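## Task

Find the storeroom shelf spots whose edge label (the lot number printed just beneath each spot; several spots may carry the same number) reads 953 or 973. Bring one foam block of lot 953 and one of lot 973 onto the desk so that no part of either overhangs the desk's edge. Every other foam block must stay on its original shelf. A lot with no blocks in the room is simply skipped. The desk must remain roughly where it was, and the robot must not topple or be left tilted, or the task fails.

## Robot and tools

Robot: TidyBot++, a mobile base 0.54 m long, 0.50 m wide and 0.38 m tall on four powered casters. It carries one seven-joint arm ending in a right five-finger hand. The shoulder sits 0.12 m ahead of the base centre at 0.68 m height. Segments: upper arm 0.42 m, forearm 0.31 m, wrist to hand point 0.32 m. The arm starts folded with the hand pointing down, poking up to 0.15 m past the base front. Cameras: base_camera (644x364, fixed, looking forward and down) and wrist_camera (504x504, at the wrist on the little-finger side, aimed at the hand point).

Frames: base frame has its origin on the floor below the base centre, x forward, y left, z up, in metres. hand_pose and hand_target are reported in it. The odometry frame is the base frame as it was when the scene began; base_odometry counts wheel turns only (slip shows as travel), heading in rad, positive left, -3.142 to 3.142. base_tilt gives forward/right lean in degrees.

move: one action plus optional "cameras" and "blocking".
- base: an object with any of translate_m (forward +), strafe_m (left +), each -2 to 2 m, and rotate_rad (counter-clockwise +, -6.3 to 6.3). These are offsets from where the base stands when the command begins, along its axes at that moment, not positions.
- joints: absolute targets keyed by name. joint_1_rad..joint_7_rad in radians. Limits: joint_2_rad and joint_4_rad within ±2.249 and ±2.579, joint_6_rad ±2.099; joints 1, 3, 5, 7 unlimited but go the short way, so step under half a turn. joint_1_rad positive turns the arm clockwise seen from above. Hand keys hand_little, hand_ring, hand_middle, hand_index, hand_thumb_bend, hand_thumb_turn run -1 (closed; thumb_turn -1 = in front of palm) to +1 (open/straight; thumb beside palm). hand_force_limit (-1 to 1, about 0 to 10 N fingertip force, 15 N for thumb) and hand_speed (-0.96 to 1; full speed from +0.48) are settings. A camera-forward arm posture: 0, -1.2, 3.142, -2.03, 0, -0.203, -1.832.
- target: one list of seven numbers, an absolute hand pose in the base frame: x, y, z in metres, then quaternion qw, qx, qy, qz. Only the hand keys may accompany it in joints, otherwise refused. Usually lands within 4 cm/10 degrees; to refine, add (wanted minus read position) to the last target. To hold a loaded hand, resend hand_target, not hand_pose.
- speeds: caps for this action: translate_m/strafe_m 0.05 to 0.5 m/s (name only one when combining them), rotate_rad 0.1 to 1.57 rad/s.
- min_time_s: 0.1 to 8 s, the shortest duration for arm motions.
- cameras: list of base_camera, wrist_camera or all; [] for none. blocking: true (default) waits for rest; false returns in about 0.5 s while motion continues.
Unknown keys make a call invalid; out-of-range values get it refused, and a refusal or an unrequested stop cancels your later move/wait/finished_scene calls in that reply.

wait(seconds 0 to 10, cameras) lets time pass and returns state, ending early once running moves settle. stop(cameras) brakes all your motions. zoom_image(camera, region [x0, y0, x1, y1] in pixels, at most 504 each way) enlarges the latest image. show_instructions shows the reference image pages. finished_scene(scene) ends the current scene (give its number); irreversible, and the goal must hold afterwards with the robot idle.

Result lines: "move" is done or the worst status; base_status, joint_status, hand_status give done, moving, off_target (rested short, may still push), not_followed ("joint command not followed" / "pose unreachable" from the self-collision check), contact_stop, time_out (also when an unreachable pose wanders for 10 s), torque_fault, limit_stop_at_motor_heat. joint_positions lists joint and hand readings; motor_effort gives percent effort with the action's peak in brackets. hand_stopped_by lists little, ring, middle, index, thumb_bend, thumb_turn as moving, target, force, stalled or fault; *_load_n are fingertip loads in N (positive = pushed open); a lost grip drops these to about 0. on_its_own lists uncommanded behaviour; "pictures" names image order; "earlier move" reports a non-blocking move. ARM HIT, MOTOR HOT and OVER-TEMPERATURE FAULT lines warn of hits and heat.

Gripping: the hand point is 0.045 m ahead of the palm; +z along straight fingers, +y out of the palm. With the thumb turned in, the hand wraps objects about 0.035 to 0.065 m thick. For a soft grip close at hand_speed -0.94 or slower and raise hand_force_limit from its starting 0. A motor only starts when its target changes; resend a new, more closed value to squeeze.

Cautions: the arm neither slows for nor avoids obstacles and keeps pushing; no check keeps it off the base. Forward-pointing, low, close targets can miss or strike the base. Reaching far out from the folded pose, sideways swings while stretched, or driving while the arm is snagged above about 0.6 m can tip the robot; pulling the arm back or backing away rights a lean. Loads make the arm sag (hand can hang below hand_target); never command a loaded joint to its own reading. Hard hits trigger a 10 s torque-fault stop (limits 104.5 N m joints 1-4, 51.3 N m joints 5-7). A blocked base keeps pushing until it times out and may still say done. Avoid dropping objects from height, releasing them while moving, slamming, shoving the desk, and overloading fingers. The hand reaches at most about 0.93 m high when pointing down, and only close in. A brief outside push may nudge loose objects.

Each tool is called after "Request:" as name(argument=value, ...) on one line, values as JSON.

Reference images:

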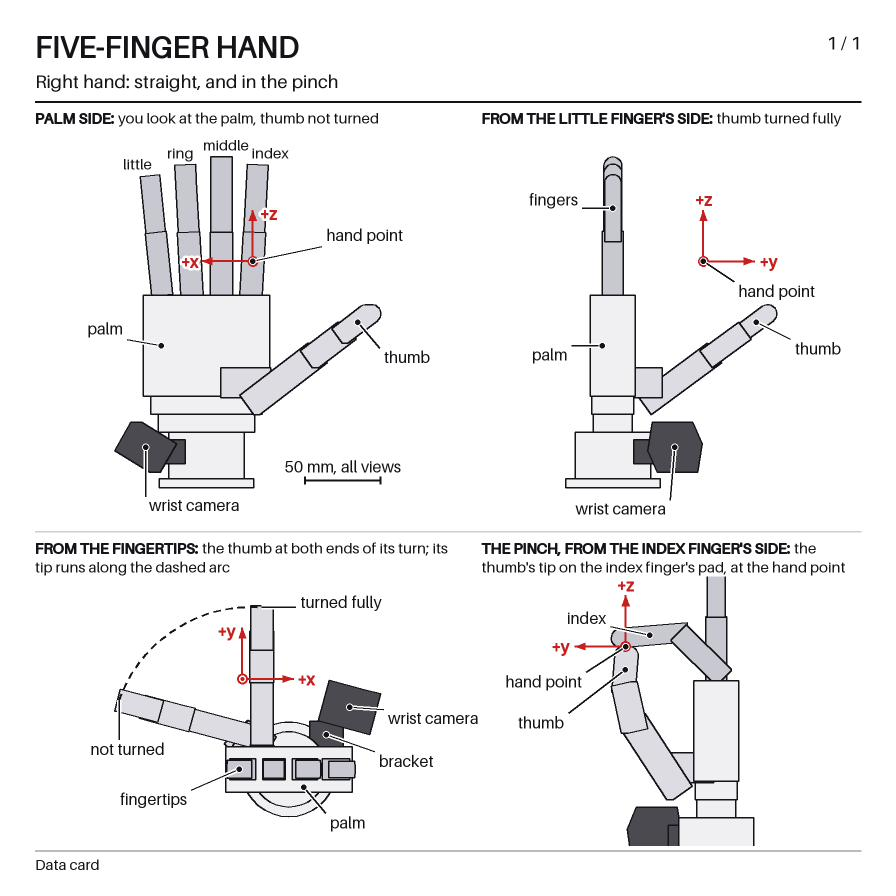

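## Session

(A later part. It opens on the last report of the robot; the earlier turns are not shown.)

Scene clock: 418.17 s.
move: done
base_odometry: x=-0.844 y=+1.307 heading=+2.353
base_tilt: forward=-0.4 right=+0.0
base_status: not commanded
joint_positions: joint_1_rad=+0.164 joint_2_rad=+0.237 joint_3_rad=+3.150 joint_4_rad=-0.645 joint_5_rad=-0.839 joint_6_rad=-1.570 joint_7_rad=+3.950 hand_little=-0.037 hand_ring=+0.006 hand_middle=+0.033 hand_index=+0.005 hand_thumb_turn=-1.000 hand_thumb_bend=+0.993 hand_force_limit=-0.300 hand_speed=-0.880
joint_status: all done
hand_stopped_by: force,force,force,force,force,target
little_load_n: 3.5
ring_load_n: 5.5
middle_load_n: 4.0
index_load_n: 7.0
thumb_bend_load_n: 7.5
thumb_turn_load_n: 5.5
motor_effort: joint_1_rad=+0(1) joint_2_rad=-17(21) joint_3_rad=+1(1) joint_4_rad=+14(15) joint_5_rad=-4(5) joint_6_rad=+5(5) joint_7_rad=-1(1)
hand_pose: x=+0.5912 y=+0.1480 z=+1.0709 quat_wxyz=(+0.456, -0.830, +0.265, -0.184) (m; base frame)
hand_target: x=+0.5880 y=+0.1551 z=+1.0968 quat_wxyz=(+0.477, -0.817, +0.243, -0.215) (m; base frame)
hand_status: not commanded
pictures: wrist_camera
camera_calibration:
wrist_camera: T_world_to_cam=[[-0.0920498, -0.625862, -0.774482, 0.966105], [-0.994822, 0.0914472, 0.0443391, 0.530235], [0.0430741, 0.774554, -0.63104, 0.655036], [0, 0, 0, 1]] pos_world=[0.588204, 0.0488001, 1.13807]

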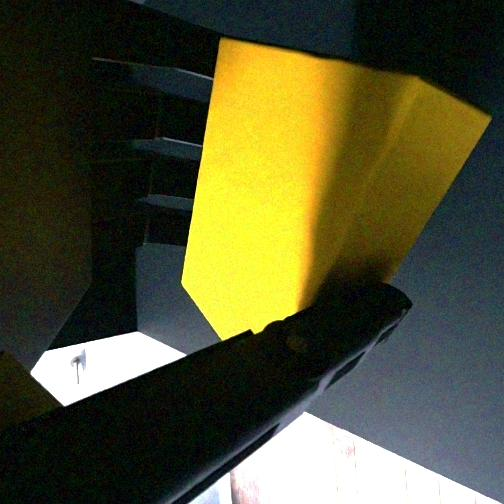

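Request:
move(base={"translate_m": -0.55}, speeds={"translate_m": 0.3}, cameras=["wrist_camera"])

Request:
move(base={"translate_m": -0.72, "strafe_m": 0.2}, joints={"joint_1_rad": 0, "joint_2_rad": -0.3, "joint_3_rad": 3.142, "joint_4_rad": -1.1, "joint_5_rad": 0, "joint_6_rad": -1.1, "joint_7_rad": -3.141}, min_time_s=4, cameras=["wrist_camera"])

Scene clock: 449.13 s.
move: done
base_odometry: x=-0.457 y=+0.917 heading=+2.352
base_tilt: forward=-0.4 right=+0.0
base_status: done
joint_positions: joint_1_rad=+0.165 joint_2_rad=+0.213 joint_3_rad=+3.150 joint_4_rad=-0.648 joint_5_rad=-0.839 joint_6_rad=-1.570 joint_7_rad=+3.950 hand_little=-0.037 hand_ring=+0.006 hand_middle=+0.033 hand_index=+0.005 hand_thumb_turn=-1.000 hand_thumb_bend=+0.993 hand_force_limit=-0.300 hand_speed=-0.880
joint_status: not commanded
hand_stopped_by: force,force,force,force,force,target
little_load_n: 3.5
ring_load_n: 5.5
middle_load_n: 4.0
index_load_n: 7.5
thumb_bend_load_n: 7.5
thumb_turn_load_n: 5.0
motor_effort: joint_1_rad=+0(1) joint_2_rad=-16(23) joint_3_rad=+0(2) joint_4_rad=+13(15) joint_5_rad=-4(5) joint_6_rad=+5(6) joint_7_rad=-1(1)
hand_pose: x=+0.5820 y=+0.1492 z=+1.0806 quat_wxyz=(+0.457, -0.828, +0.260, -0.193) (m; base frame)
hand_target: x=+0.5880 y=+0.1551 z=+1.0968 quat_wxyz=(+0.477, -0.817, +0.243, -0.215) (m; base frame)
hand_status: not commanded
pictures: wrist_camera
camera_calibration:
wrist_camera: T_world_to_cam=[[-0.0759127, -0.62847, -0.77412, 0.964111], [-0.995486, 0.0921167, 0.0228356, 0.543959], [0.0569579, 0.77236, -0.632626, 0.654499], [0, 0, 0, 1]] pos_world=[0.577413, 0.0502987, 1.14797]

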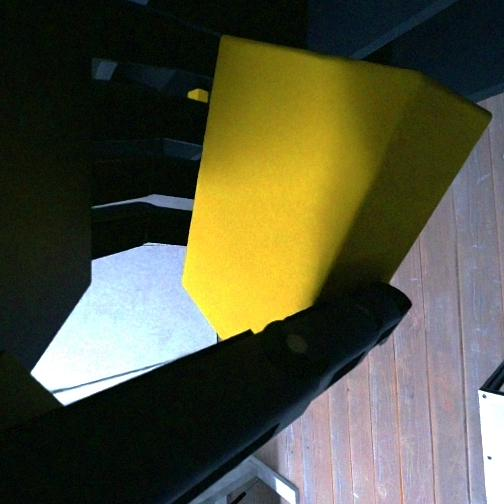

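Scene clock: 453.70 s.
move: done
base_odometry: x=-0.091 y=+0.264 heading=+2.352
base_tilt: forward=-0.4 right=+0.0
base_status: done
joint_positions: joint_1_rad=+0.018 joint_2_rad=-0.276 joint_3_rad=+3.150 joint_4_rad=-1.083 joint_5_rad=-0.040 joint_6_rad=-1.176 joint_7_rad=+3.182 hand_little=-0.037 hand_ring=+0.006 hand_middle=+0.033 hand_index=+0.005 hand_thumb_turn=-1.000 hand_thumb_bend=+0.993 hand_force_limit=-0.300 hand_speed=-0.880
joint_status: all done
hand_stopped_by: force,force,force,force,force,target
little_load_n: 3.5
ring_load_n: 5.0
middle_load_n: 3.5
index_load_n: 7.0
thumb_bend_load_n: 7.5
thumb_turn_load_n: 5.5
motor_effort: joint_1_rad=+1(2) joint_2_rad=-4(20) joint_3_rad=+2(3) joint_4_rad=+15(16) joint_5_rad=+0(5) joint_6_rad=+7(8) joint_7_rad=-1(2)
hand_pose: x=+0.5020 y=+0.0316 z=+1.1198 quat_wxyz=(+0.389, -0.598, +0.585, -0.386) (m; base frame)
hand_target: x=+0.5055 y=+0.0319 z=+1.1417 quat_wxyz=(+0.411, -0.575, +0.575, -0.411) (m; base frame)
hand_status: not commanded
pictures: wrist_camera
camera_calibration:
wrist_camera: T_world_to_cam=[[-0.438408, -0.270805, -0.857008, 1.17793], [-0.555902, 0.830962, 0.0218003, 0.231454], [0.706237, 0.48597, -0.514841, 0.325988], [0, 0, 0, 1]] pos_world=[0.414852, -0.0317613, 1.17228]

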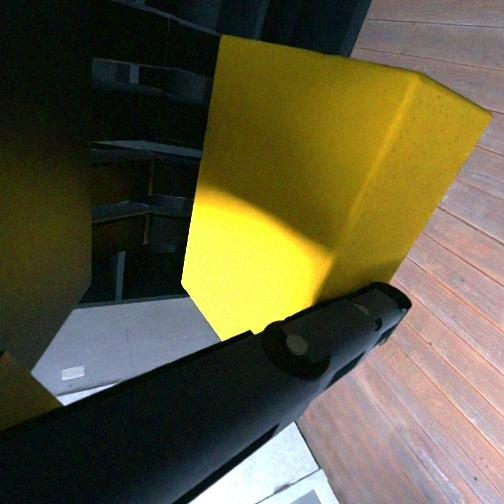

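Request:
move(base={"rotate_rad": 1.571}, speeds={"rotate_rad": 0.8}, cameras=["all"])

Scene clock: 462.57 s.
move: done
base_odometry: x=-0.091 y=+0.264 heading=-2.361
base_tilt: forward=-0.4 right=+0.0
base_status: done
joint_positions: joint_1_rad=+0.013 joint_2_rad=-0.276 joint_3_rad=+3.150 joint_4_rad=-1.084 joint_5_rad=-0.035 joint_6_rad=-1.175 joint_7_rad=+3.181 hand_little=-0.037 hand_ring=+0.006 hand_middle=+0.033 hand_index=+0.005 hand_thumb_turn=-1.000 hand_thumb_bend=+0.993 hand_force_limit=-0.300 hand_speed=-0.880
joint_status: not commanded
hand_stopped_by: force,force,force,force,force,target
little_load_n: 3.5
ring_load_n: 5.5
middle_load_n: 4.0
index_load_n: 7.0
thumb_bend_load_n: 7.5
thumb_turn_load_n: 5.5
motor_effort: joint_1_rad=+0(1) joint_2_rad=-4(5) joint_3_rad=+1(3) joint_4_rad=+14(16) joint_5_rad=+1(1) joint_6_rad=+7(8) joint_7_rad=-1(1)
hand_pose: x=+0.5021 y=+0.0317 z=+1.1199 quat_wxyz=(+0.388, -0.599, +0.584, -0.387) (m; base frame)
hand_target: x=+0.5055 y=+0.0319 z=+1.1417 quat_wxyz=(+0.411, -0.575, +0.575, -0.411) (m; base frame)
hand_status: not commanded
pictures: base_camera, wrist_camera
camera_calibration:
wrist_camera: T_world_to_cam=[[-0.437315, -0.273551, -0.856694, 1.17737], [-0.556382, 0.830715, 0.0187593, 0.235099], [0.706537, 0.484853, -0.515483, 0.326569], [0, 0, 0, 1]] pos_world=[0.414954, -0.031566, 1.17258]

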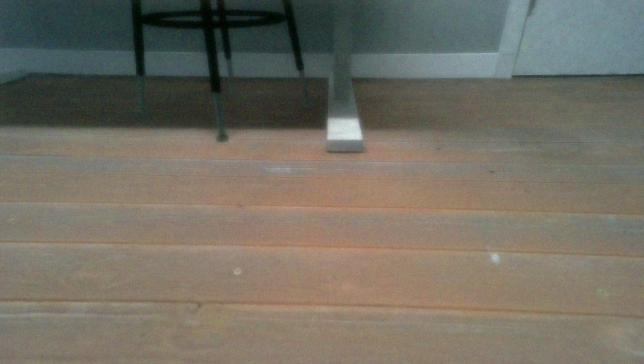

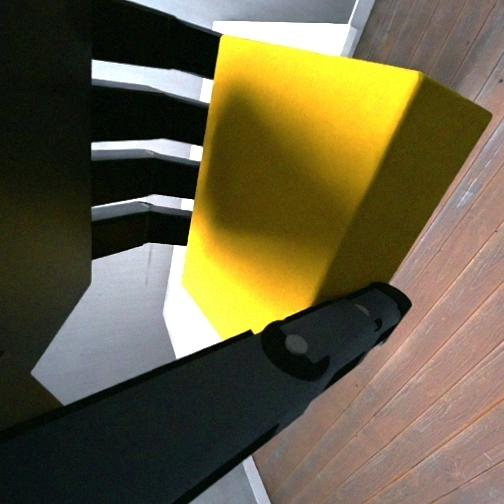

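Request:
move(base={"strafe_m": 0.08}, joints={"joint_1_rad": 0, "joint_2_rad": 0.03, "joint_3_rad": 3.142, "joint_4_rad": -1.64, "joint_5_rad": 0, "joint_6_rad": -0.52, "joint_7_rad": -3.141}, min_time_s=3)

Request:
move(base={"translate_m": 0.49}, speeds={"translate_m": 0.25}, cameras=["all"])

Scene clock: 485.60 s.
move: done
base_odometry: x=-0.035 y=+0.208 heading=-2.360
base_tilt: forward=-0.4 right=+0.0
base_status: done
joint_positions: joint_1_rad=+0.010 joint_2_rad=+0.003 joint_3_rad=+3.143 joint_4_rad=-1.626 joint_5_rad=-0.031 joint_6_rad=-0.594 joint_7_rad=+3.181 hand_little=-0.037 hand_ring=+0.006 hand_middle=+0.033 hand_index=+0.005 hand_thumb_turn=-1.000 hand_thumb_bend=+0.993 hand_force_limit=-0.300 hand_speed=-0.880
joint_status: all done
hand_stopped_by: force,force,force,force,force,target
little_load_n: 4.0
ring_load_n: 5.5
middle_load_n: 4.0
index_load_n: 7.0
thumb_bend_load_n: 7.5
thumb_turn_load_n: 5.0
motor_effort: joint_1_rad=+0(1) joint_2_rad=-15(16) joint_3_rad=+1(4) joint_4_rad=+18(20) joint_5_rad=+0(2) joint_6_rad=+6(8) joint_7_rad=-1(2)
hand_pose: x=+0.6535 y=+0.0308 z=+0.8410 quat_wxyz=(+0.315, -0.637, +0.630, -0.312) (m; base frame)
hand_target: x=+0.6718 y=+0.0319 z=+0.8353 quat_wxyz=(+0.324, -0.629, +0.628, -0.324) (m; base frame)
hand_status: not commanded
pictures: none

Scene clock: 488.30 s.
move: done
base_odometry: x=-0.383 y=-0.138 heading=-2.359
base_tilt: forward=-0.4 right=+0.0
base_status: done
joint_positions: joint_1_rad=+0.010 joint_2_rad=+0.014 joint_3_rad=+3.143 joint_4_rad=-1.626 joint_5_rad=-0.031 joint_6_rad=-0.589 joint_7_rad=+3.181 hand_little=-0.037 hand_ring=+0.006 hand_middle=+0.033 hand_index=+0.005 hand_thumb_turn=-1.000 hand_thumb_bend=+0.993 hand_force_limit=-0.300 hand_speed=-0.880
joint_status: not commanded
hand_stopped_by: force,force,force,force,force,target
little_load_n: 3.5
ring_load_n: 5.5
middle_load_n: 4.0
index_load_n: 7.0
thumb_bend_load_n: 7.5
thumb_turn_load_n: 5.5
motor_effort: joint_1_rad=+0(1) joint_2_rad=-15(18) joint_3_rad=+1(2) joint_4_rad=+18(19) joint_5_rad=+0(1) joint_6_rad=+6(7) joint_7_rad=-1(1)
hand_pose: x=+0.6560 y=+0.0308 z=+0.8364 quat_wxyz=(+0.313, -0.638, +0.631, -0.310) (m; base frame)
hand_target: x=+0.6718 y=+0.0319 z=+0.8353 quat_wxyz=(+0.324, -0.629, +0.628, -0.324) (m; base frame)
hand_status: not commanded
pictures: base_camera, wrist_camera
camera_calibration:
wrist_camera: T_world_to_cam=[[-0.636239, -0.264289, -0.724811, 1.02141], [-0.526832, 0.835169, 0.157924, 0.190844], [0.563603, 0.482331, -0.670603, 0.295638], [0, 0, 0, 1]] pos_world=[0.583783, -0.0320339, 0.908449]

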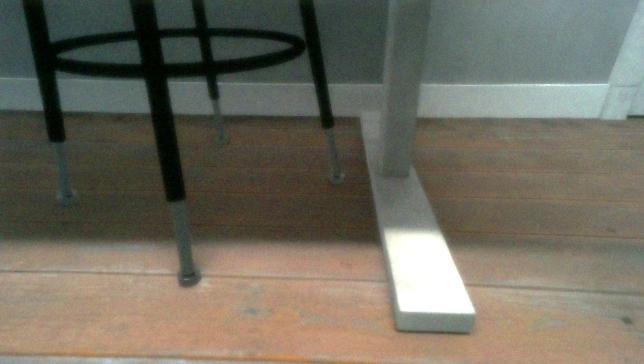

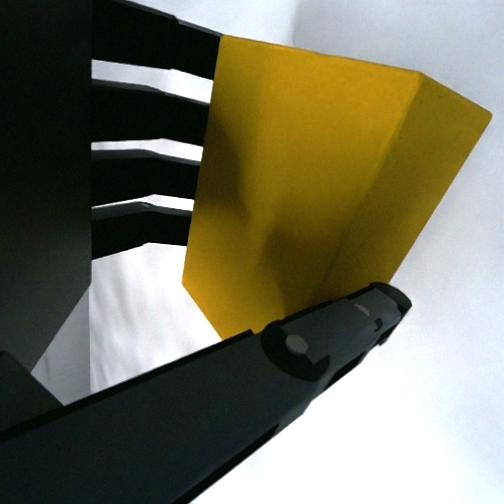

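Request:
move(joints={"joint_2_rad": 0.075, "joint_4_rad": -1.845, "joint_6_rad": -0.265}, min_time_s=3, cameras=["wrist_camera"])

Scene clock: 496.07 s.
move: done
base_odometry: x=-0.383 y=-0.138 heading=-2.359
base_tilt: forward=-0.4 right=+0.0
base_status: not commanded
joint_positions: joint_1_rad=+0.010 joint_2_rad=+0.041 joint_3_rad=+3.143 joint_4_rad=-1.827 joint_5_rad=-0.031 joint_6_rad=-0.340 joint_7_rad=+3.181 hand_little=-0.037 hand_ring=+0.006 hand_middle=+0.033 hand_index=+0.005 hand_thumb_turn=-1.000 hand_thumb_bend=+0.993 hand_force_limit=-0.300 hand_speed=-0.880
joint_status: all done
hand_stopped_by: force,force,force,force,force,target
little_load_n: 3.5
ring_load_n: 5.5
middle_load_n: 4.0
index_load_n: 7.0
thumb_bend_load_n: 7.5
thumb_turn_load_n: 5.0
motor_effort: joint_1_rad=+0(1) joint_2_rad=-15(16) joint_3_rad=+1(2) joint_4_rad=+17(20) joint_5_rad=+1(1) joint_6_rad=+6(7) joint_7_rad=-1(1)
hand_pose: x=+0.6599 y=+0.0287 z=+0.7704 quat_wxyz=(+0.318, -0.633, +0.630, -0.319) (m; base frame)
hand_target: x=+0.6745 y=+0.0319 z=+0.7590 quat_wxyz=(+0.325, -0.628, +0.628, -0.326) (m; base frame)
hand_status: not commanded
pictures: wrist_camera
camera_calibration:
wrist_camera: T_world_to_cam=[[-0.622649, -0.260821, -0.737754, 0.976396], [-0.523698, 0.839435, 0.145222, 0.212635], [0.581419, 0.476783, -0.659265, 0.229835], [0, 0, 0, 1]] pos_world=[0.585678, -0.03341, 0.840983]

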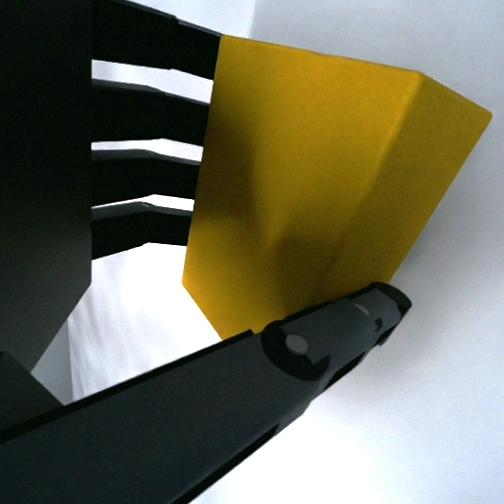

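Request:
move(joints={"joint_2_rad": 0.09, "joint_4_rad": -1.87, "joint_6_rad": -0.2}, min_time_s=2, cameras=["wrist_camera"])

Scene clock: 502.97 s.
move: done
base_odometry: x=-0.383 y=-0.138 heading=-2.359
base_tilt: forward=-0.4 right=+0.0
base_status: not commanded
joint_positions: joint_1_rad=+0.010 joint_2_rad=+0.054 joint_3_rad=+3.143 joint_4_rad=-1.851 joint_5_rad=-0.031 joint_6_rad=-0.275 joint_7_rad=+3.181 hand_little=-0.037 hand_ring=+0.006 hand_middle=+0.033 hand_index=+0.005 hand_thumb_turn=-1.000 hand_thumb_bend=+0.993 hand_force_limit=-0.300 hand_speed=-0.880
joint_status: all done
hand_stopped_by: force,force,force,force,force,target
little_load_n: 4.0
ring_load_n: 5.0
middle_load_n: 4.0
index_load_n: 7.0
thumb_bend_load_n: 7.5
thumb_turn_load_n: 5.0
motor_effort: joint_1_rad=+0(1) joint_2_rad=-16(16) joint_3_rad=+1(2) joint_4_rad=+18(19) joint_5_rad=+0(1) joint_6_rad=+6(7) joint_7_rad=-1(1)
hand_pose: x=+0.6686 y=+0.0280 z=+0.7651 quat_wxyz=(+0.326, -0.628, +0.626, -0.328) (m; base frame)
hand_target: x=+0.6820 y=+0.0319 z=+0.7525 quat_wxyz=(+0.333, -0.624, +0.624, -0.333) (m; base frame)
hand_status: not commanded
pictures: wrist_camera
camera_calibration:
wrist_camera: T_world_to_cam=[[-0.602628, -0.260274, -0.754385, 0.977031], [-0.525859, 0.840568, 0.130065, 0.231523], [0.60026, 0.475081, -0.643417, 0.196996], [0, 0, 0, 1]] pos_world=[0.592285, -0.033904, 0.833695]

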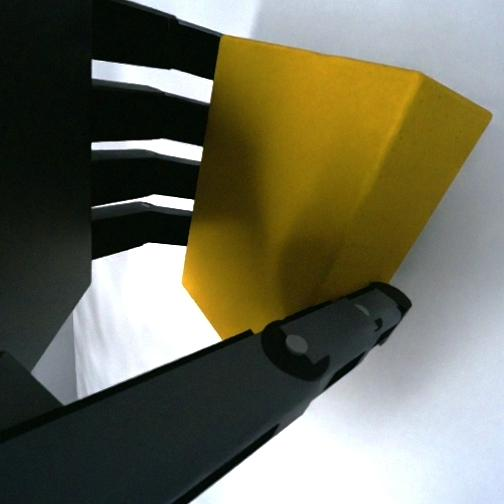

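Request:
move(joints={"joint_2_rad": 0.115}, min_time_s=1)

Request:
move(joints={"joint_2_rad": 0.13}, min_time_s=1, cameras=["wrist_camera"])

Scene clock: 509.57 s.
move: done
base_odometry: x=-0.383 y=-0.138 heading=-2.359
base_tilt: forward=-0.4 right=+0.0
base_status: not commanded
joint_positions: joint_1_rad=+0.010 joint_2_rad=+0.077 joint_3_rad=+3.143 joint_4_rad=-1.851 joint_5_rad=-0.031 joint_6_rad=-0.271 joint_7_rad=+3.181 hand_little=-0.037 hand_ring=+0.006 hand_middle=+0.033 hand_index=+0.005 hand_thumb_turn=-1.000 hand_thumb_bend=+0.993 hand_force_limit=-0.300 hand_speed=-0.880
joint_status: all done
hand_stopped_by: force,force,force,force,force,target
little_load_n: 3.5
ring_load_n: 5.5
middle_load_n: 3.5
index_load_n: 7.0
thumb_bend_load_n: 7.5
thumb_turn_load_n: 5.0
motor_effort: joint_1_rad=+0(1) joint_2_rad=-16(16) joint_3_rad=+0(2) joint_4_rad=+16(18) joint_5_rad=+1(1) joint_6_rad=+5(7) joint_7_rad=-1(1)
hand_pose: x=+0.6711 y=+0.0280 z=+0.7536 quat_wxyz=(+0.320, -0.631, +0.629, -0.322) (m; base frame)
hand_target: x=+0.6836 y=+0.0319 z=+0.7385 quat_wxyz=(+0.325, -0.628, +0.628, -0.326) (m; base frame)
hand_status: not commanded
pictures: none

Scene clock: 510.87 s.
move: done
base_odometry: x=-0.383 y=-0.138 heading=-2.359
base_tilt: forward=-0.4 right=+0.0
base_status: not commanded
joint_positions: joint_1_rad=+0.010 joint_2_rad=+0.080 joint_3_rad=+3.143 joint_4_rad=-1.851 joint_5_rad=-0.031 joint_6_rad=-0.266 joint_7_rad=+3.180 hand_little=-0.037 hand_ring=+0.006 hand_middle=+0.033 hand_index=+0.005 hand_thumb_turn=-1.000 hand_thumb_bend=+0.993 hand_force_limit=-0.300 hand_speed=-0.880
joint_status: all done
hand_stopped_by: force,force,force,force,force,target
little_load_n: 3.5
ring_load_n: 5.5
middle_load_n: 3.5
index_load_n: 6.5
thumb_bend_load_n: 7.5
thumb_turn_load_n: 5.0
motor_effort: joint_1_rad=+0(1) joint_2_rad=-14(16) joint_3_rad=+1(2) joint_4_rad=+15(17) joint_5_rad=+1(1) joint_6_rad=+5(6) joint_7_rad=-1(1)
hand_pose: x=+0.6725 y=+0.0280 z=+0.7531 quat_wxyz=(+0.321, -0.630, +0.629, -0.322) (m; base frame)
hand_target: x=+0.6844 y=+0.0319 z=+0.7300 quat_wxyz=(+0.321, -0.630, +0.630, -0.321) (m; base frame)
hand_status: not commanded
pictures: wrist_camera
camera_calibration:
wrist_camera: T_world_to_cam=[[-0.615531, -0.258794, -0.744411, 0.971381], [-0.522694, 0.840974, 0.139836, 0.225723], [0.589842, 0.475172, -0.652915, 0.201107], [0, 0, 0, 1]] pos_world=[0.597278, -0.0340002, 0.822848]

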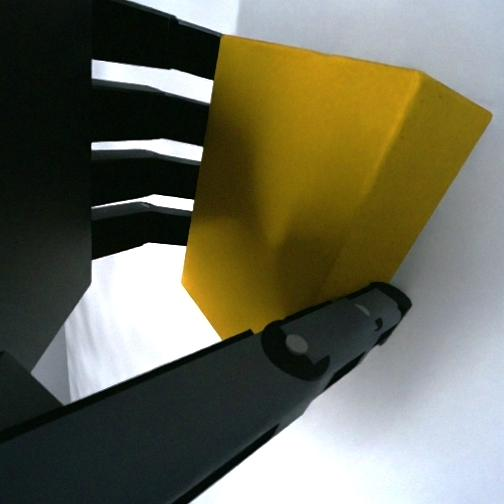

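Request:
move(joints={"joint_2_rad": 0.145}, min_time_s=1, cameras=["wrist_camera"])

Scene clock: 516.07 s.
move: done
base_odometry: x=-0.383 y=-0.138 heading=-2.359
base_tilt: forward=-0.4 right=+0.0
base_status: not commanded
joint_positions: joint_1_rad=+0.010 joint_2_rad=+0.083 joint_3_rad=+3.143 joint_4_rad=-1.851 joint_5_rad=-0.031 joint_6_rad=-0.260 joint_7_rad=+3.179 hand_little=-0.037 hand_ring=+0.006 hand_middle=+0.033 hand_index=+0.005 hand_thumb_turn=-1.000 hand_thumb_bend=+0.993 hand_force_limit=-0.300 hand_speed=-0.880
joint_status: all done
hand_stopped_by: force,force,force,force,force,target
little_load_n: 4.0
ring_load_n: 5.5
middle_load_n: 3.0
index_load_n: 5.5
thumb_bend_load_n: 7.5
thumb_turn_load_n: 4.5
motor_effort: joint_1_rad=+0(1) joint_2_rad=-12(14) joint_3_rad=+1(2) joint_4_rad=+14(16) joint_5_rad=+1(1) joint_6_rad=+4(6) joint_7_rad=-1(1)
hand_pose: x=+0.6743 y=+0.0280 z=+0.7526 quat_wxyz=(+0.322, -0.629, +0.629, -0.323) (m; base frame)
hand_target: x=+0.6850 y=+0.0319 z=+0.7215 quat_wxyz=(+0.316, -0.633, +0.632, -0.316) (m; base frame)
hand_status: not commanded
pictures: wrist_camera
camera_calibration:
wrist_camera: T_world_to_cam=[[-0.613602, -0.257606, -0.746413, 0.972368], [-0.522382, 0.841293, 0.139082, 0.2271], [0.592123, 0.475254, -0.650787, 0.196585], [0, 0, 0, 1]] pos_world=[0.598877, -0.0339972, 0.822137]

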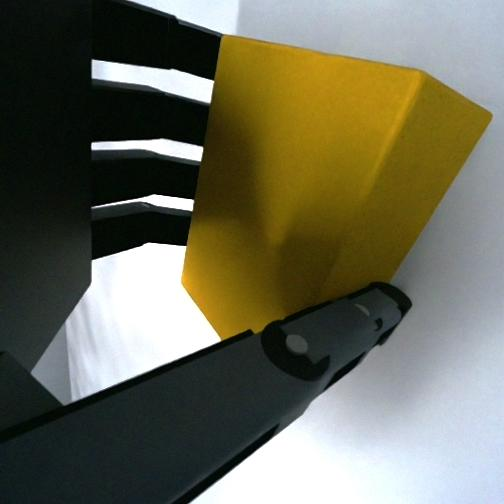

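Contact confirmed. Release.

Request:
move(joints={"hand_speed": -0.85, "hand_index": 1, "hand_middle": 1, "hand_ring": 1, "hand_little": 1, "hand_thumb_bend": 1}, cameras=["wrist_camera"])

Request:
move(joints={"joint_2_rad": -0.05}, min_time_s=2, cameras=["wrist_camera"])

Scene clock: 522.90 s.
move: done
base_odometry: x=-0.382 y=-0.138 heading=-2.359
base_tilt: forward=-0.4 right=+0.0
base_status: not commanded
joint_positions: joint_1_rad=+0.010 joint_2_rad=+0.103 joint_3_rad=+3.143 joint_4_rad=-1.852 joint_5_rad=-0.031 joint_6_rad=-0.255 joint_7_rad=+3.179 hand_little=+1.000 hand_ring=+1.000 hand_middle=+1.000 hand_index=+1.000 hand_thumb_turn=-1.000 hand_thumb_bend=+1.000 hand_force_limit=-0.300 hand_speed=-0.850
joint_status: all done
hand_stopped_by: target,target,target,target,target,target
little_load_n: 0.0
ring_load_n: 0.0
middle_load_n: 0.0
index_load_n: 0.0
thumb_bend_load_n: 0.5
thumb_turn_load_n: 0.0
motor_effort: joint_1_rad=+0(1) joint_2_rad=-14(16) joint_3_rad=+2(3) joint_4_rad=+15(17) joint_5_rad=+0(1) joint_6_rad=+5(6) joint_7_rad=-1(1)
hand_pose: x=+0.6763 y=+0.0279 z=+0.7417 quat_wxyz=(+0.317, -0.632, +0.632, -0.318) (m; base frame)
hand_target: x=+0.6850 y=+0.0319 z=+0.7215 quat_wxyz=(+0.316, -0.633, +0.632, -0.316) (m; base frame)
hand_status: not commanded
pictures: wrist_camera
camera_calibration:
wrist_camera: T_world_to_cam=[[-0.626005, -0.257409, -0.736111, 0.966169], [-0.519872, 0.841343, 0.147903, 0.221381], [0.58125, 0.475271, -0.660504, 0.202916], [0, 0, 0, 1]] pos_world=[0.601972, -0.0339967, 0.812491]

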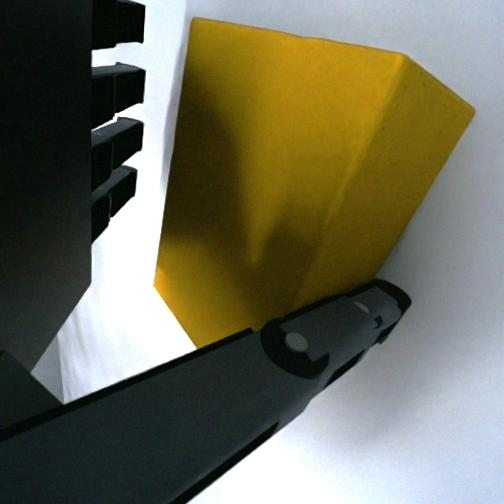

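Scene clock: 525.23 s.
move: done
base_odometry: x=-0.382 y=-0.138 heading=-2.359
base_tilt: forward=-0.4 right=+0.0
base_status: not commanded
joint_positions: joint_1_rad=+0.010 joint_2_rad=-0.017 joint_3_rad=+3.143 joint_4_rad=-1.854 joint_5_rad=-0.031 joint_6_rad=-0.255 joint_7_rad=+3.179 hand_little=+1.000 hand_ring=+1.000 hand_middle=+1.000 hand_index=+1.000 hand_thumb_turn=-1.000 hand_thumb_bend=+1.000 hand_force_limit=-0.300 hand_speed=-0.850
joint_status: all done
hand_stopped_by: target,target,target,target,target,target
little_load_n: 0.0
ring_load_n: 0.0
middle_load_n: 0.5
index_load_n: 0.0
thumb_bend_load_n: -0.5
thumb_turn_load_n: 0.0
motor_effort: joint_1_rad=+0(1) joint_2_rad=-14(18) joint_3_rad=+1(2) joint_4_rad=+18(18) joint_5_rad=+0(1) joint_6_rad=+6(7) joint_7_rad=-1(1)
hand_pose: x=+0.6646 y=+0.0280 z=+0.8076 quat_wxyz=(+0.354, -0.612, +0.612, -0.355) (m; base frame)
hand_target: x=+0.6666 y=+0.0319 z=+0.8304 quat_wxyz=(+0.376, -0.599, +0.599, -0.376) (m; base frame)
hand_status: not commanded
pictures: wrist_camera
camera_calibration:
wrist_camera: T_world_to_cam=[[-0.533995, -0.258298, -0.805066, 1.00198], [-0.533658, 0.841521, 0.083978, 0.266274], [0.655788, 0.474474, -0.58721, 0.144435], [0, 0, 0, 1]] pos_world=[0.582431, -0.033797, 0.869111]

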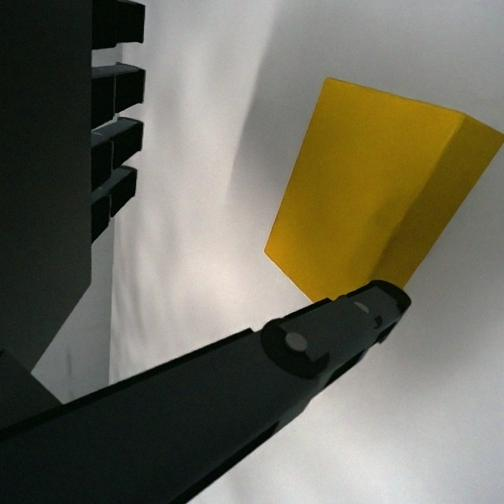

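Request:
move(joints={"joint_2_rad": -0.4}, min_time_s=2)

Request:
move(base={"translate_m": -0.4}, joints={"joint_1_rad": 0, "joint_2_rad": -0.8, "joint_3_rad": 3.142, "joint_4_rad": -2.0, "joint_5_rad": 0, "joint_6_rad": -0.25, "joint_7_rad": -1.832, "hand_thumb_turn": 1}, min_time_s=2.5, cameras=["all"])

Scene clock: 543.43 s.
move: done
base_odometry: x=-0.382 y=-0.138 heading=-2.359
base_tilt: forward=-0.4 right=+0.0
base_status: not commanded
joint_positions: joint_1_rad=+0.010 joint_2_rad=-0.380 joint_3_rad=+3.143 joint_4_rad=-1.854 joint_5_rad=-0.031 joint_6_rad=-0.255 joint_7_rad=+3.179 hand_little=+1.000 hand_ring=+1.000 hand_middle=+1.000 hand_index=+1.000 hand_thumb_turn=-1.000 hand_thumb_bend=+1.000 hand_force_limit=-0.300 hand_speed=-0.850
joint_status: all done
hand_stopped_by: target,target,target,target,target,target
little_load_n: 0.0
ring_load_n: 0.0
middle_load_n: 0.0
index_load_n: 0.0
thumb_bend_load_n: 0.0
thumb_turn_load_n: 0.0
motor_effort: joint_1_rad=+0(1) joint_2_rad=-5(16) joint_3_rad=+2(3) joint_4_rad=+19(20) joint_5_rad=+0(1) joint_6_rad=+8(8) joint_7_rad=-1(1)
hand_pose: x=+0.5846 y=+0.0289 z=+0.9925 quat_wxyz=(+0.457, -0.538, +0.538, -0.461) (m; base frame)
hand_target: x=+0.5825 y=+0.0319 z=+1.0092 quat_wxyz=(+0.474, -0.524, +0.524, -0.475) (m; base frame)
hand_status: not commanded
pictures: none

Scene clock: 550.77 s.
move: done
base_odometry: x=-0.099 y=+0.144 heading=-2.359
base_tilt: forward=-0.4 right=+0.0
base_status: done
joint_positions: joint_1_rad=+0.010 joint_2_rad=-0.780 joint_3_rad=+3.143 joint_4_rad=-1.980 joint_5_rad=-0.031 joint_6_rad=-0.255 joint_7_rad=+4.412 hand_little=+1.000 hand_ring=+1.000 hand_middle=+1.000 hand_index=+1.000 hand_thumb_turn=+1.000 hand_thumb_bend=+1.000 hand_force_limit=-0.300 hand_speed=-0.850
joint_status: all done
hand_stopped_by: target,target,target,target,target,target
little_load_n: 0.0
ring_load_n: 0.0
middle_load_n: 0.0
index_load_n: 0.0
thumb_bend_load_n: 0.0
thumb_turn_load_n: 0.0
motor_effort: joint_1_rad=+0(2) joint_2_rad=+6(9) joint_3_rad=+2(6) joint_4_rad=+18(20) joint_5_rad=+1(2) joint_6_rad=+7(9) joint_7_rad=-1(2)
hand_pose: x=+0.4416 y=-0.0468 z=+1.0836 quat_wxyz=(+0.122, -0.656, +0.110, -0.737) (m; base frame)
hand_target: x=+0.4353 y=-0.0490 z=+1.0827 quat_wxyz=(+0.097, -0.657, +0.087, -0.742) (m; base frame)
hand_status: not commanded
pictures: base_camera, wrist_camera
camera_calibration:
wrist_camera: T_world_to_cam=[[-0.0566689, -0.995497, -0.0759846, 0.0505159], [-0.404028, 0.0924628, -0.910061, 1.17197], [0.91299, -0.0208723, -0.407449, 0.156669], [0, 0, 0, 1]] pos_world=[0.333334, -0.0548051, 1.13424]

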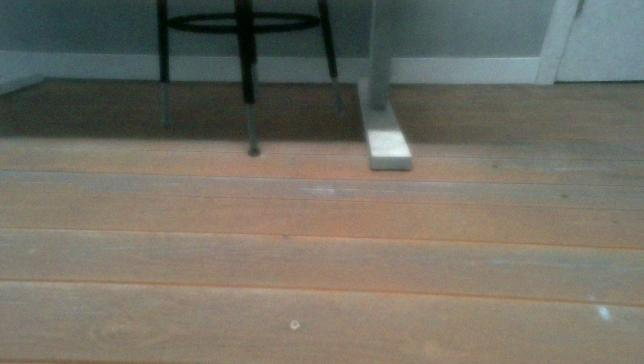

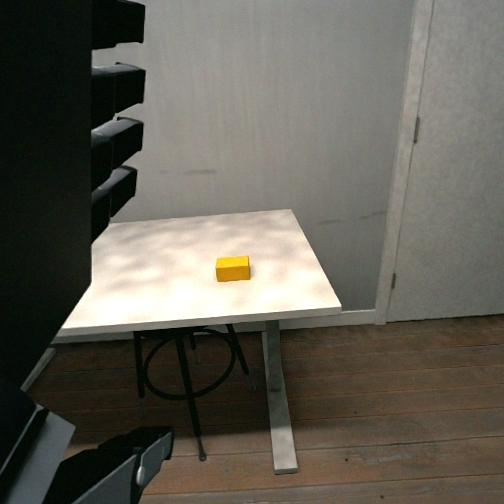

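Request:
move(base={"strafe_m": 1.4}, joints={"joint_1_rad": -2.2, "joint_2_rad": -1.0, "joint_4_rad": -2.0, "joint_6_rad": -0.25}, min_time_s=3, cameras=["all"])

Scene clock: 560.83 s.
move: done
base_odometry: x=+0.889 y=-0.848 heading=-2.358
base_tilt: forward=-0.4 right=+0.0
base_status: done
joint_positions: joint_1_rad=-2.187 joint_2_rad=-0.972 joint_3_rad=+3.143 joint_4_rad=-1.985 joint_5_rad=-0.031 joint_6_rad=-0.255 joint_7_rad=+4.412 hand_little=+1.000 hand_ring=+1.000 hand_middle=+1.000 hand_index=+1.000 hand_thumb_turn=+1.000 hand_thumb_bend=+1.000 hand_force_limit=-0.300 hand_speed=-0.850
joint_status: all done
hand_stopped_by: target,target,target,target,target,target
little_load_n: 0.0
ring_load_n: 0.0
middle_load_n: 0.0
index_load_n: 0.0
thumb_bend_load_n: 0.0
thumb_turn_load_n: 0.0
motor_effort: joint_1_rad=+0(2) joint_2_rad=+11(11) joint_3_rad=+1(3) joint_4_rad=+17(19) joint_5_rad=+1(1) joint_6_rad=+7(9) joint_7_rad=-1(1)
hand_pose: x=+0.0152 y=+0.2223 z=+1.1353 quat_wxyz=(+0.768, -0.353, -0.476, -0.245) (m; base frame)
hand_target: x=+0.0231 y=+0.2151 z=+1.1375 quat_wxyz=(+0.764, -0.331, -0.482, -0.271) (m; base frame)
hand_status: not commanded
pictures: base_camera, wrist_camera
camera_calibration:
wrist_camera: T_world_to_cam=[[0.831613, 0.549046, -0.0834781, -0.0502271], [0.0593906, -0.237376, -0.969601, 1.15573], [-0.552171, 0.801375, -0.230013, 0.210725], [0, 0, 0, 1]] pos_world=[0.089486, 0.133051, 1.16488]

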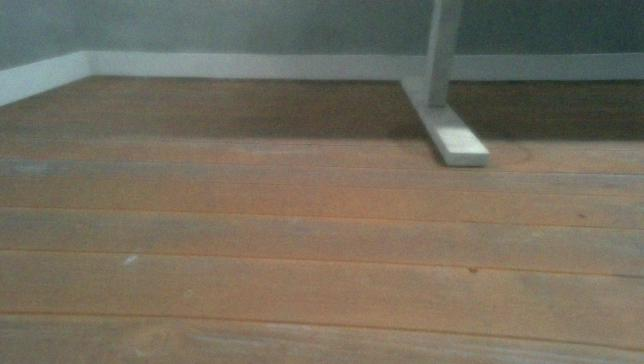

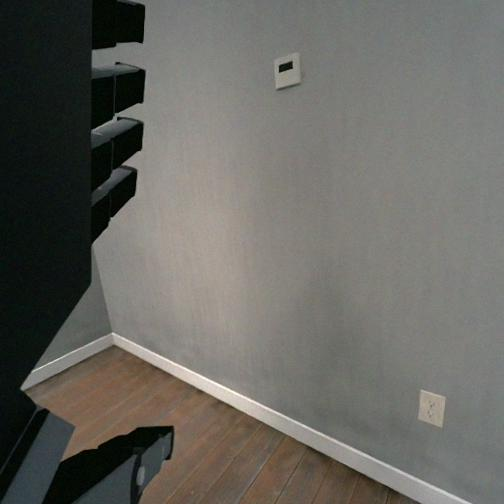

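Request:
move(base={"strafe_m": 0.61}, joints={"joint_1_rad": -3.6}, min_time_s=2, cameras=["all"])

Scene clock: 572.97 s.
move: done
base_odometry: x=+1.320 y=-1.281 heading=-2.358
base_tilt: forward=-0.4 right=+0.0
base_status: done
joint_positions: joint_1_rad=-3.584 joint_2_rad=-0.981 joint_3_rad=+3.145 joint_4_rad=-1.985 joint_5_rad=-0.031 joint_6_rad=-0.255 joint_7_rad=+4.412 hand_little=+1.000 hand_ring=+1.000 hand_middle=+1.000 hand_index=+1.000 hand_thumb_turn=+1.000 hand_thumb_bend=+1.000 hand_force_limit=-0.300 hand_speed=-0.850
joint_status: all done
hand_stopped_by: target,target,target,target,target,target
little_load_n: 0.0
ring_load_n: 0.0
middle_load_n: 0.0
index_load_n: 0.0
thumb_bend_load_n: 0.0
thumb_turn_load_n: 0.0
motor_effort: joint_1_rad=+1(2) joint_2_rad=+11(13) joint_3_rad=+1(4) joint_4_rad=+17(17) joint_5_rad=+1(1) joint_6_rad=+8(8) joint_7_rad=-1(1)
hand_pose: x=-0.1147 y=-0.0612 z=+1.1370 quat_wxyz=(+0.748, +0.035, -0.588, +0.307) (m; base frame)
hand_target: x=-0.1093 y=-0.0580 z=+1.1375 quat_wxyz=(+0.759, +0.057, -0.582, +0.286) (m; base frame)
hand_status: not commanded
pictures: base_camera, wrist_camera
camera_calibration:
wrist_camera: T_world_to_cam=[[-0.396608, 0.914033, -0.0851246, 0.0969675], [0.237321, 0.0125132, -0.971351, 1.13544], [-0.886781, -0.405447, -0.221882, 0.245102], [0, 0, 0, 1]] pos_world=[-0.013654, -0.00346334, 1.16555]

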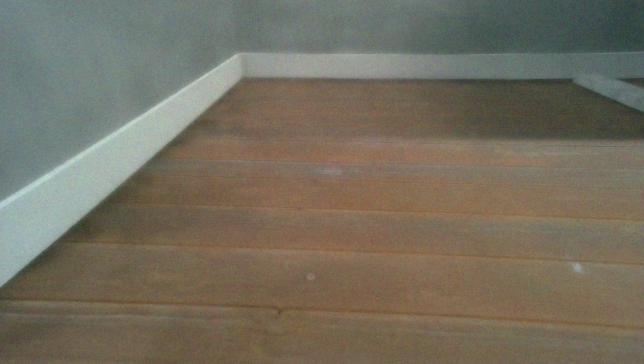

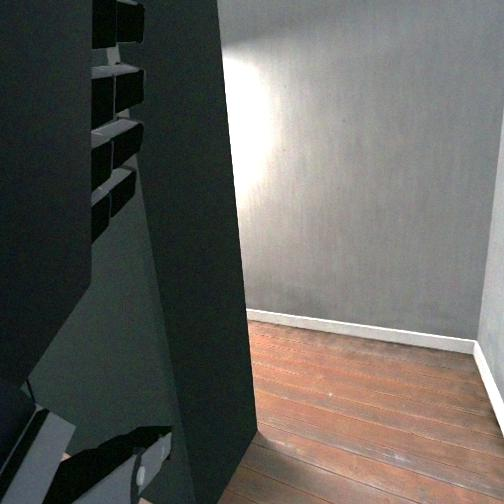

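Request:
move(base={"translate_m": -1.65}, speeds={"translate_m": 0.35}, cameras=["all"])

Scene clock: 597.90 s.
move: done
base_odometry: x=+2.489 y=-0.116 heading=-2.358
base_tilt: forward=-0.5 right=+0.0
base_status: done
joint_positions: joint_1_rad=-3.586 joint_2_rad=-0.984 joint_3_rad=+3.145 joint_4_rad=-1.986 joint_5_rad=-0.031 joint_6_rad=-0.255 joint_7_rad=+4.412 hand_little=+1.000 hand_ring=+1.000 hand_middle=+1.000 hand_index=+1.000 hand_thumb_turn=+1.000 hand_thumb_bend=+1.000 hand_force_limit=-0.300 hand_speed=-0.850
joint_status: not commanded
hand_stopped_by: target,target,target,target,target,target
little_load_n: 0.0
ring_load_n: 0.0
middle_load_n: 0.0
index_load_n: 0.0
thumb_bend_load_n: 0.0
thumb_turn_load_n: 0.0
motor_effort: joint_1_rad=+0(1) joint_2_rad=+11(14) joint_3_rad=+2(3) joint_4_rad=+16(18) joint_5_rad=+1(1) joint_6_rad=+7(8) joint_7_rad=-1(1)
hand_pose: x=-0.1134 y=-0.0612 z=+1.1371 quat_wxyz=(+0.748, +0.035, -0.587, +0.308) (m; base frame)
hand_target: x=-0.1093 y=-0.0580 z=+1.1375 quat_wxyz=(+0.759, +0.057, -0.582, +0.286) (m; base frame)
hand_status: not commanded
pictures: base_camera, wrist_camera
camera_calibration:
wrist_camera: T_world_to_cam=[[-0.398768, 0.91309, -0.0851525, 0.0971577], [0.235396, 0.012173, -0.971823, 1.13558], [-0.886326, -0.407577, -0.219792, 0.243822], [0, 0, 0, 1]] pos_world=[-0.0124616, -0.00316098, 1.16545]

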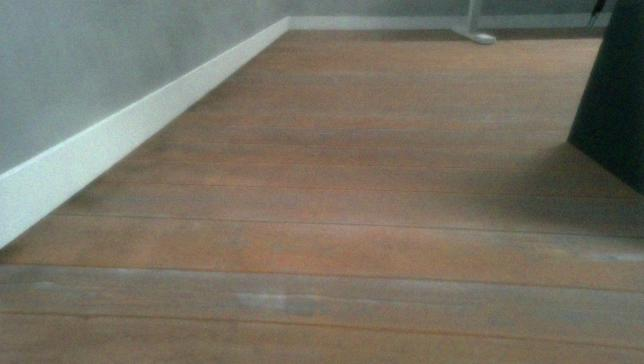

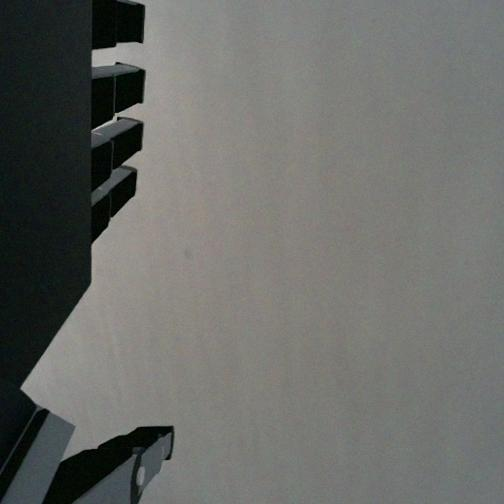

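Request:
move(joints={"joint_1_rad": 0.7}, min_time_s=2, cameras=["wrist_camera"])

Scene clock: 610.63 s.
move: done
base_odometry: x=+2.489 y=-0.116 heading=-2.358
base_tilt: forward=-0.5 right=+0.0
base_status: not commanded
joint_positions: joint_1_rad=-5.567 joint_2_rad=-0.984 joint_3_rad=+3.145 joint_4_rad=-1.986 joint_5_rad=-0.031 joint_6_rad=-0.255 joint_7_rad=+4.412 hand_little=+1.000 hand_ring=+1.000 hand_middle=+1.000 hand_index=+1.000 hand_thumb_turn=+1.000 hand_thumb_bend=+1.000 hand_force_limit=-0.300 hand_speed=-0.850
joint_status: all done
hand_stopped_by: target,target,target,target,target,target
little_load_n: 0.0
ring_load_n: 0.0
middle_load_n: 0.0
index_load_n: 0.0
thumb_bend_load_n: 0.0
thumb_turn_load_n: 0.0
motor_effort: joint_1_rad=+0(2) joint_2_rad=+11(12) joint_3_rad=+2(3) joint_4_rad=+17(18) joint_5_rad=+0(1) joint_6_rad=+7(8) joint_7_rad=-1(1)
hand_pose: x=+0.2678 y=-0.1887 z=+1.1371 quat_wxyz=(+0.153, +0.510, -0.292, +0.794) (m; base frame)
hand_target: x=+0.2636 y=-0.1859 z=+1.1375 quat_wxyz=(+0.177, +0.519, -0.271, +0.792) (m; base frame)
hand_status: not commanded
pictures: wrist_camera
camera_calibration:
wrist_camera: T_world_to_cam=[[-0.67839, -0.729746, -0.0851941, 0.130472], [-0.104982, 0.211049, -0.971822, 1.17608], [0.727163, -0.65033, -0.219784, 0.0518374], [0, 0, 0, 1]] pos_world=[0.174284, -0.119287, 1.16545]

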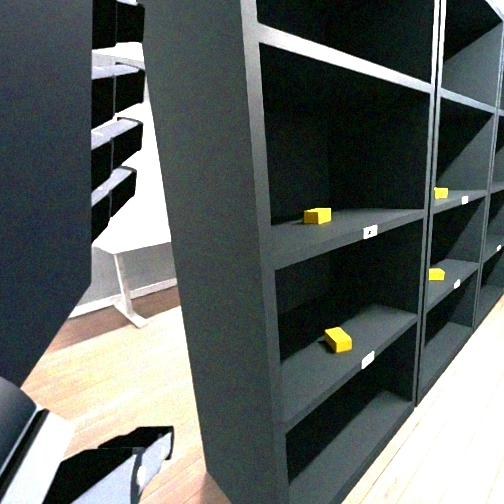

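Request:
zoom_image(camera="wrist_camera", region=[290, 170, 504, 384])

Scaled by 2.355.

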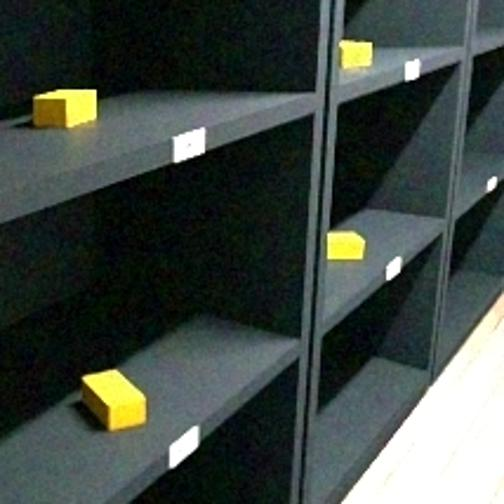

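Request:
move(base={"translate_m": -0.08}, joints={"joint_1_rad": 0, "joint_2_rad": -0.6, "joint_3_rad": 3.142, "joint_4_rad": -2.53, "joint_5_rad": 0, "joint_6_rad": 0.53, "joint_7_rad": -1.832}, min_time_s=2.5, cameras=["base_camera"])

Request:
move(base={"strafe_m": -1.0}, speeds={"strafe_m": 0.35}, cameras=["all"])

Scene clock: 630.37 s.
move: done
base_odometry: x=+2.546 y=-0.059 heading=-2.359
base_tilt: forward=-0.4 right=+0.0
base_status: done
joint_positions: joint_1_rad=-6.267 joint_2_rad=-0.622 joint_3_rad=+3.145 joint_4_rad=-2.513 joint_5_rad=-0.031 joint_6_rad=+0.454 joint_7_rad=+4.412 hand_little=+1.000 hand_ring=+1.000 hand_middle=+1.000 hand_index=+1.000 hand_thumb_turn=+1.000 hand_thumb_bend=+1.000 hand_force_limit=-0.300 hand_speed=-0.850
joint_status: all done
hand_stopped_by: target,target,target,target,target,target
little_load_n: 0.0
ring_load_n: 0.0
middle_load_n: 0.0
index_load_n: 0.0
thumb_bend_load_n: 0.0
thumb_turn_load_n: 0.0
motor_effort: joint_1_rad=+0(2) joint_2_rad=+2(13) joint_3_rad=+2(3) joint_4_rad=+18(20) joint_5_rad=+1(2) joint_6_rad=+8(9) joint_7_rad=-1(2)
hand_pose: x=+0.4964 y=-0.0574 z=+0.9193 quat_wxyz=(-0.112, +0.648, -0.119, +0.744) (m; base frame)
hand_target: x=+0.5008 y=-0.0490 z=+0.9286 quat_wxyz=(-0.100, +0.639, -0.084, +0.758) (m; base frame)
hand_status: not commanded
pictures: base_camera

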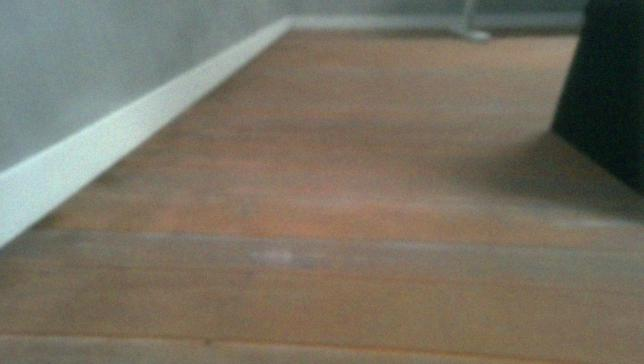

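Scene clock: 634.10 s.
move: done
base_odometry: x=+1.840 y=+0.650 heading=-2.359
base_tilt: forward=-0.4 right=+0.0
base_status: done
joint_positions: joint_1_rad=-6.268 joint_2_rad=-0.621 joint_3_rad=+3.145 joint_4_rad=-2.513 joint_5_rad=-0.031 joint_6_rad=+0.455 joint_7_rad=+4.412 hand_little=+1.000 hand_ring=+1.000 hand_middle=+1.000 hand_index=+1.000 hand_thumb_turn=+1.000 hand_thumb_bend=+1.000 hand_force_limit=-0.300 hand_speed=-0.850
joint_status: not commanded
hand_stopped_by: target,target,target,target,target,target
little_load_n: 0.0
ring_load_n: 0.0
middle_load_n: 0.0
index_load_n: 0.0
thumb_bend_load_n: 0.0
thumb_turn_load_n: 0.0
motor_effort: joint_1_rad=+0(1) joint_2_rad=+2(3) joint_3_rad=+1(3) joint_4_rad=+18(19) joint_5_rad=+1(2) joint_6_rad=+8(8) joint_7_rad=-1(1)
hand_pose: x=+0.4966 y=-0.0573 z=+0.9197 quat_wxyz=(-0.112, +0.647, -0.119, +0.744) (m; base frame)
hand_target: x=+0.5008 y=-0.0490 z=+0.9286 quat_wxyz=(-0.100, +0.639, -0.084, +0.758) (m; base frame)
hand_status: not commanded
pictures: base_camera, wrist_camera
camera_calibration:
wrist_camera: T_world_to_cam=[[-0.0843149, -0.993357, -0.0783131, 0.0466539], [-0.384131, 0.104921, -0.917298, 1.04346], [0.919421, -0.0472593, -0.390426, 0.0191439], [0, 0, 0, 1]] pos_world=[0.387156, -0.0622322, 0.968288]

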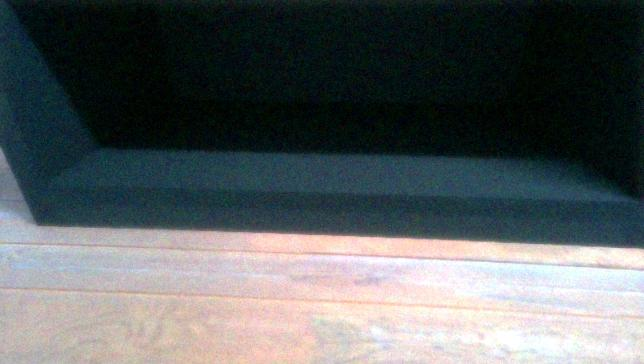

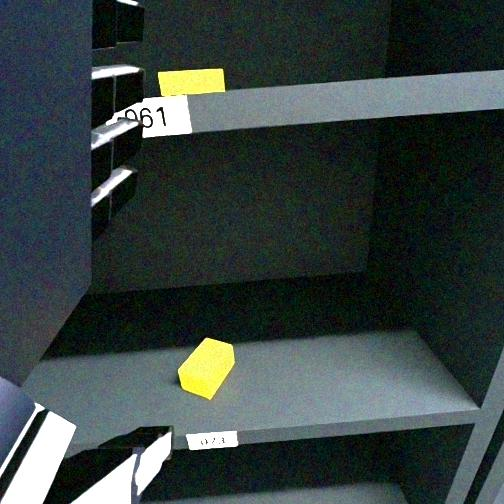

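Request:
zoom_image(camera="wrist_camera", region=[160, 320, 280, 460])

Scaled by 3.600.

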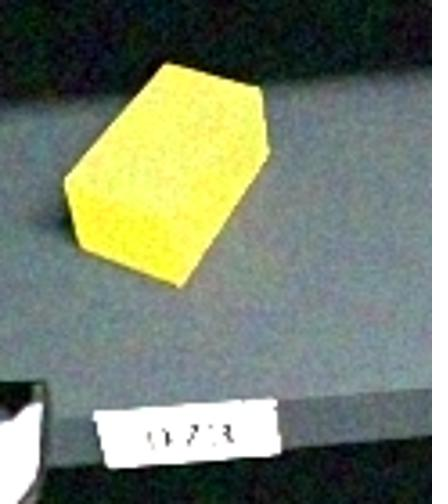

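Request:
zoom_image(camera="wrist_camera", region=[182, 426, 242, 456])

Request:
move(joints={"joint_2_rad": 0.1, "joint_4_rad": -2.53, "joint_6_rad": 1.0}, min_time_s=2, cameras=["wrist_camera"])

Scaled by 8.400.

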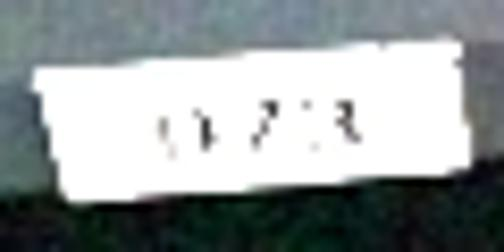

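Scene clock: 652.90 s.
move: done
base_odometry: x=+1.840 y=+0.650 heading=-2.359
base_tilt: forward=-0.4 right=+0.0
base_status: not commanded
joint_positions: joint_1_rad=-6.268 joint_2_rad=+0.073 joint_3_rad=+3.145 joint_4_rad=-2.513 joint_5_rad=-0.031 joint_6_rad=+0.923 joint_7_rad=+4.412 hand_little=+1.000 hand_ring=+1.000 hand_middle=+1.000 hand_index=+1.000 hand_thumb_turn=+1.000 hand_thumb_bend=+1.000 hand_force_limit=-0.300 hand_speed=-0.850
joint_status: all done
hand_stopped_by: target,target,target,target,target,target
little_load_n: 0.0
ring_load_n: 0.0
middle_load_n: 0.0
index_load_n: 0.0
thumb_bend_load_n: 0.0
thumb_turn_load_n: 0.0
motor_effort: joint_1_rad=+0(1) joint_2_rad=-12(13) joint_3_rad=+1(2) joint_4_rad=+12(19) joint_5_rad=+1(1) joint_6_rad=+7(9) joint_7_rad=-1(1)
hand_pose: x=+0.6294 y=-0.0636 z=+0.7566 quat_wxyz=(-0.092, +0.727, -0.132, +0.667) (m; base frame)
hand_target: x=+0.6337 y=-0.0490 z=+0.7621 quat_wxyz=(-0.089, +0.721, -0.095, +0.680) (m; base frame)
hand_status: not commanded
pictures: wrist_camera
camera_calibration:
wrist_camera: T_world_to_cam=[[-0.110574, -0.992646, -0.0492576, 0.0334319], [-0.580028, 0.104698, -0.80784, 0.986037], [0.807057, -0.0607557, -0.58734, 0.0518733], [0, 0, 0, 1]] pos_world=[0.533761, -0.0668989, 0.828674]

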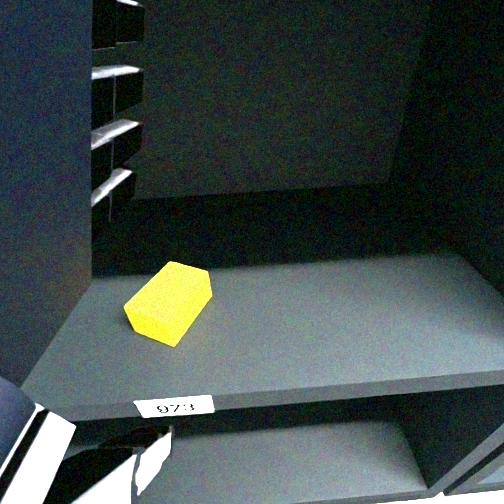

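Request:
zoom_image(camera="wrist_camera", region=[110, 250, 230, 430])

Request:
zoom_image(camera="wrist_camera", region=[145, 394, 205, 420])

Scaled by 2.800.

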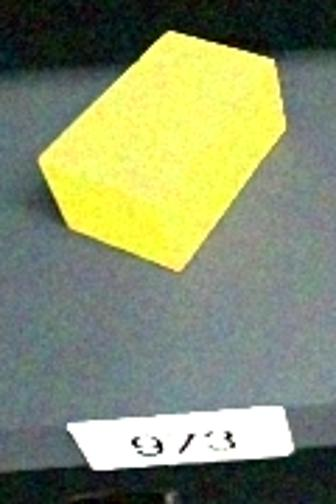

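Scaled by 8.400.

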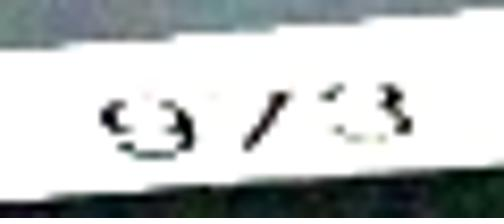

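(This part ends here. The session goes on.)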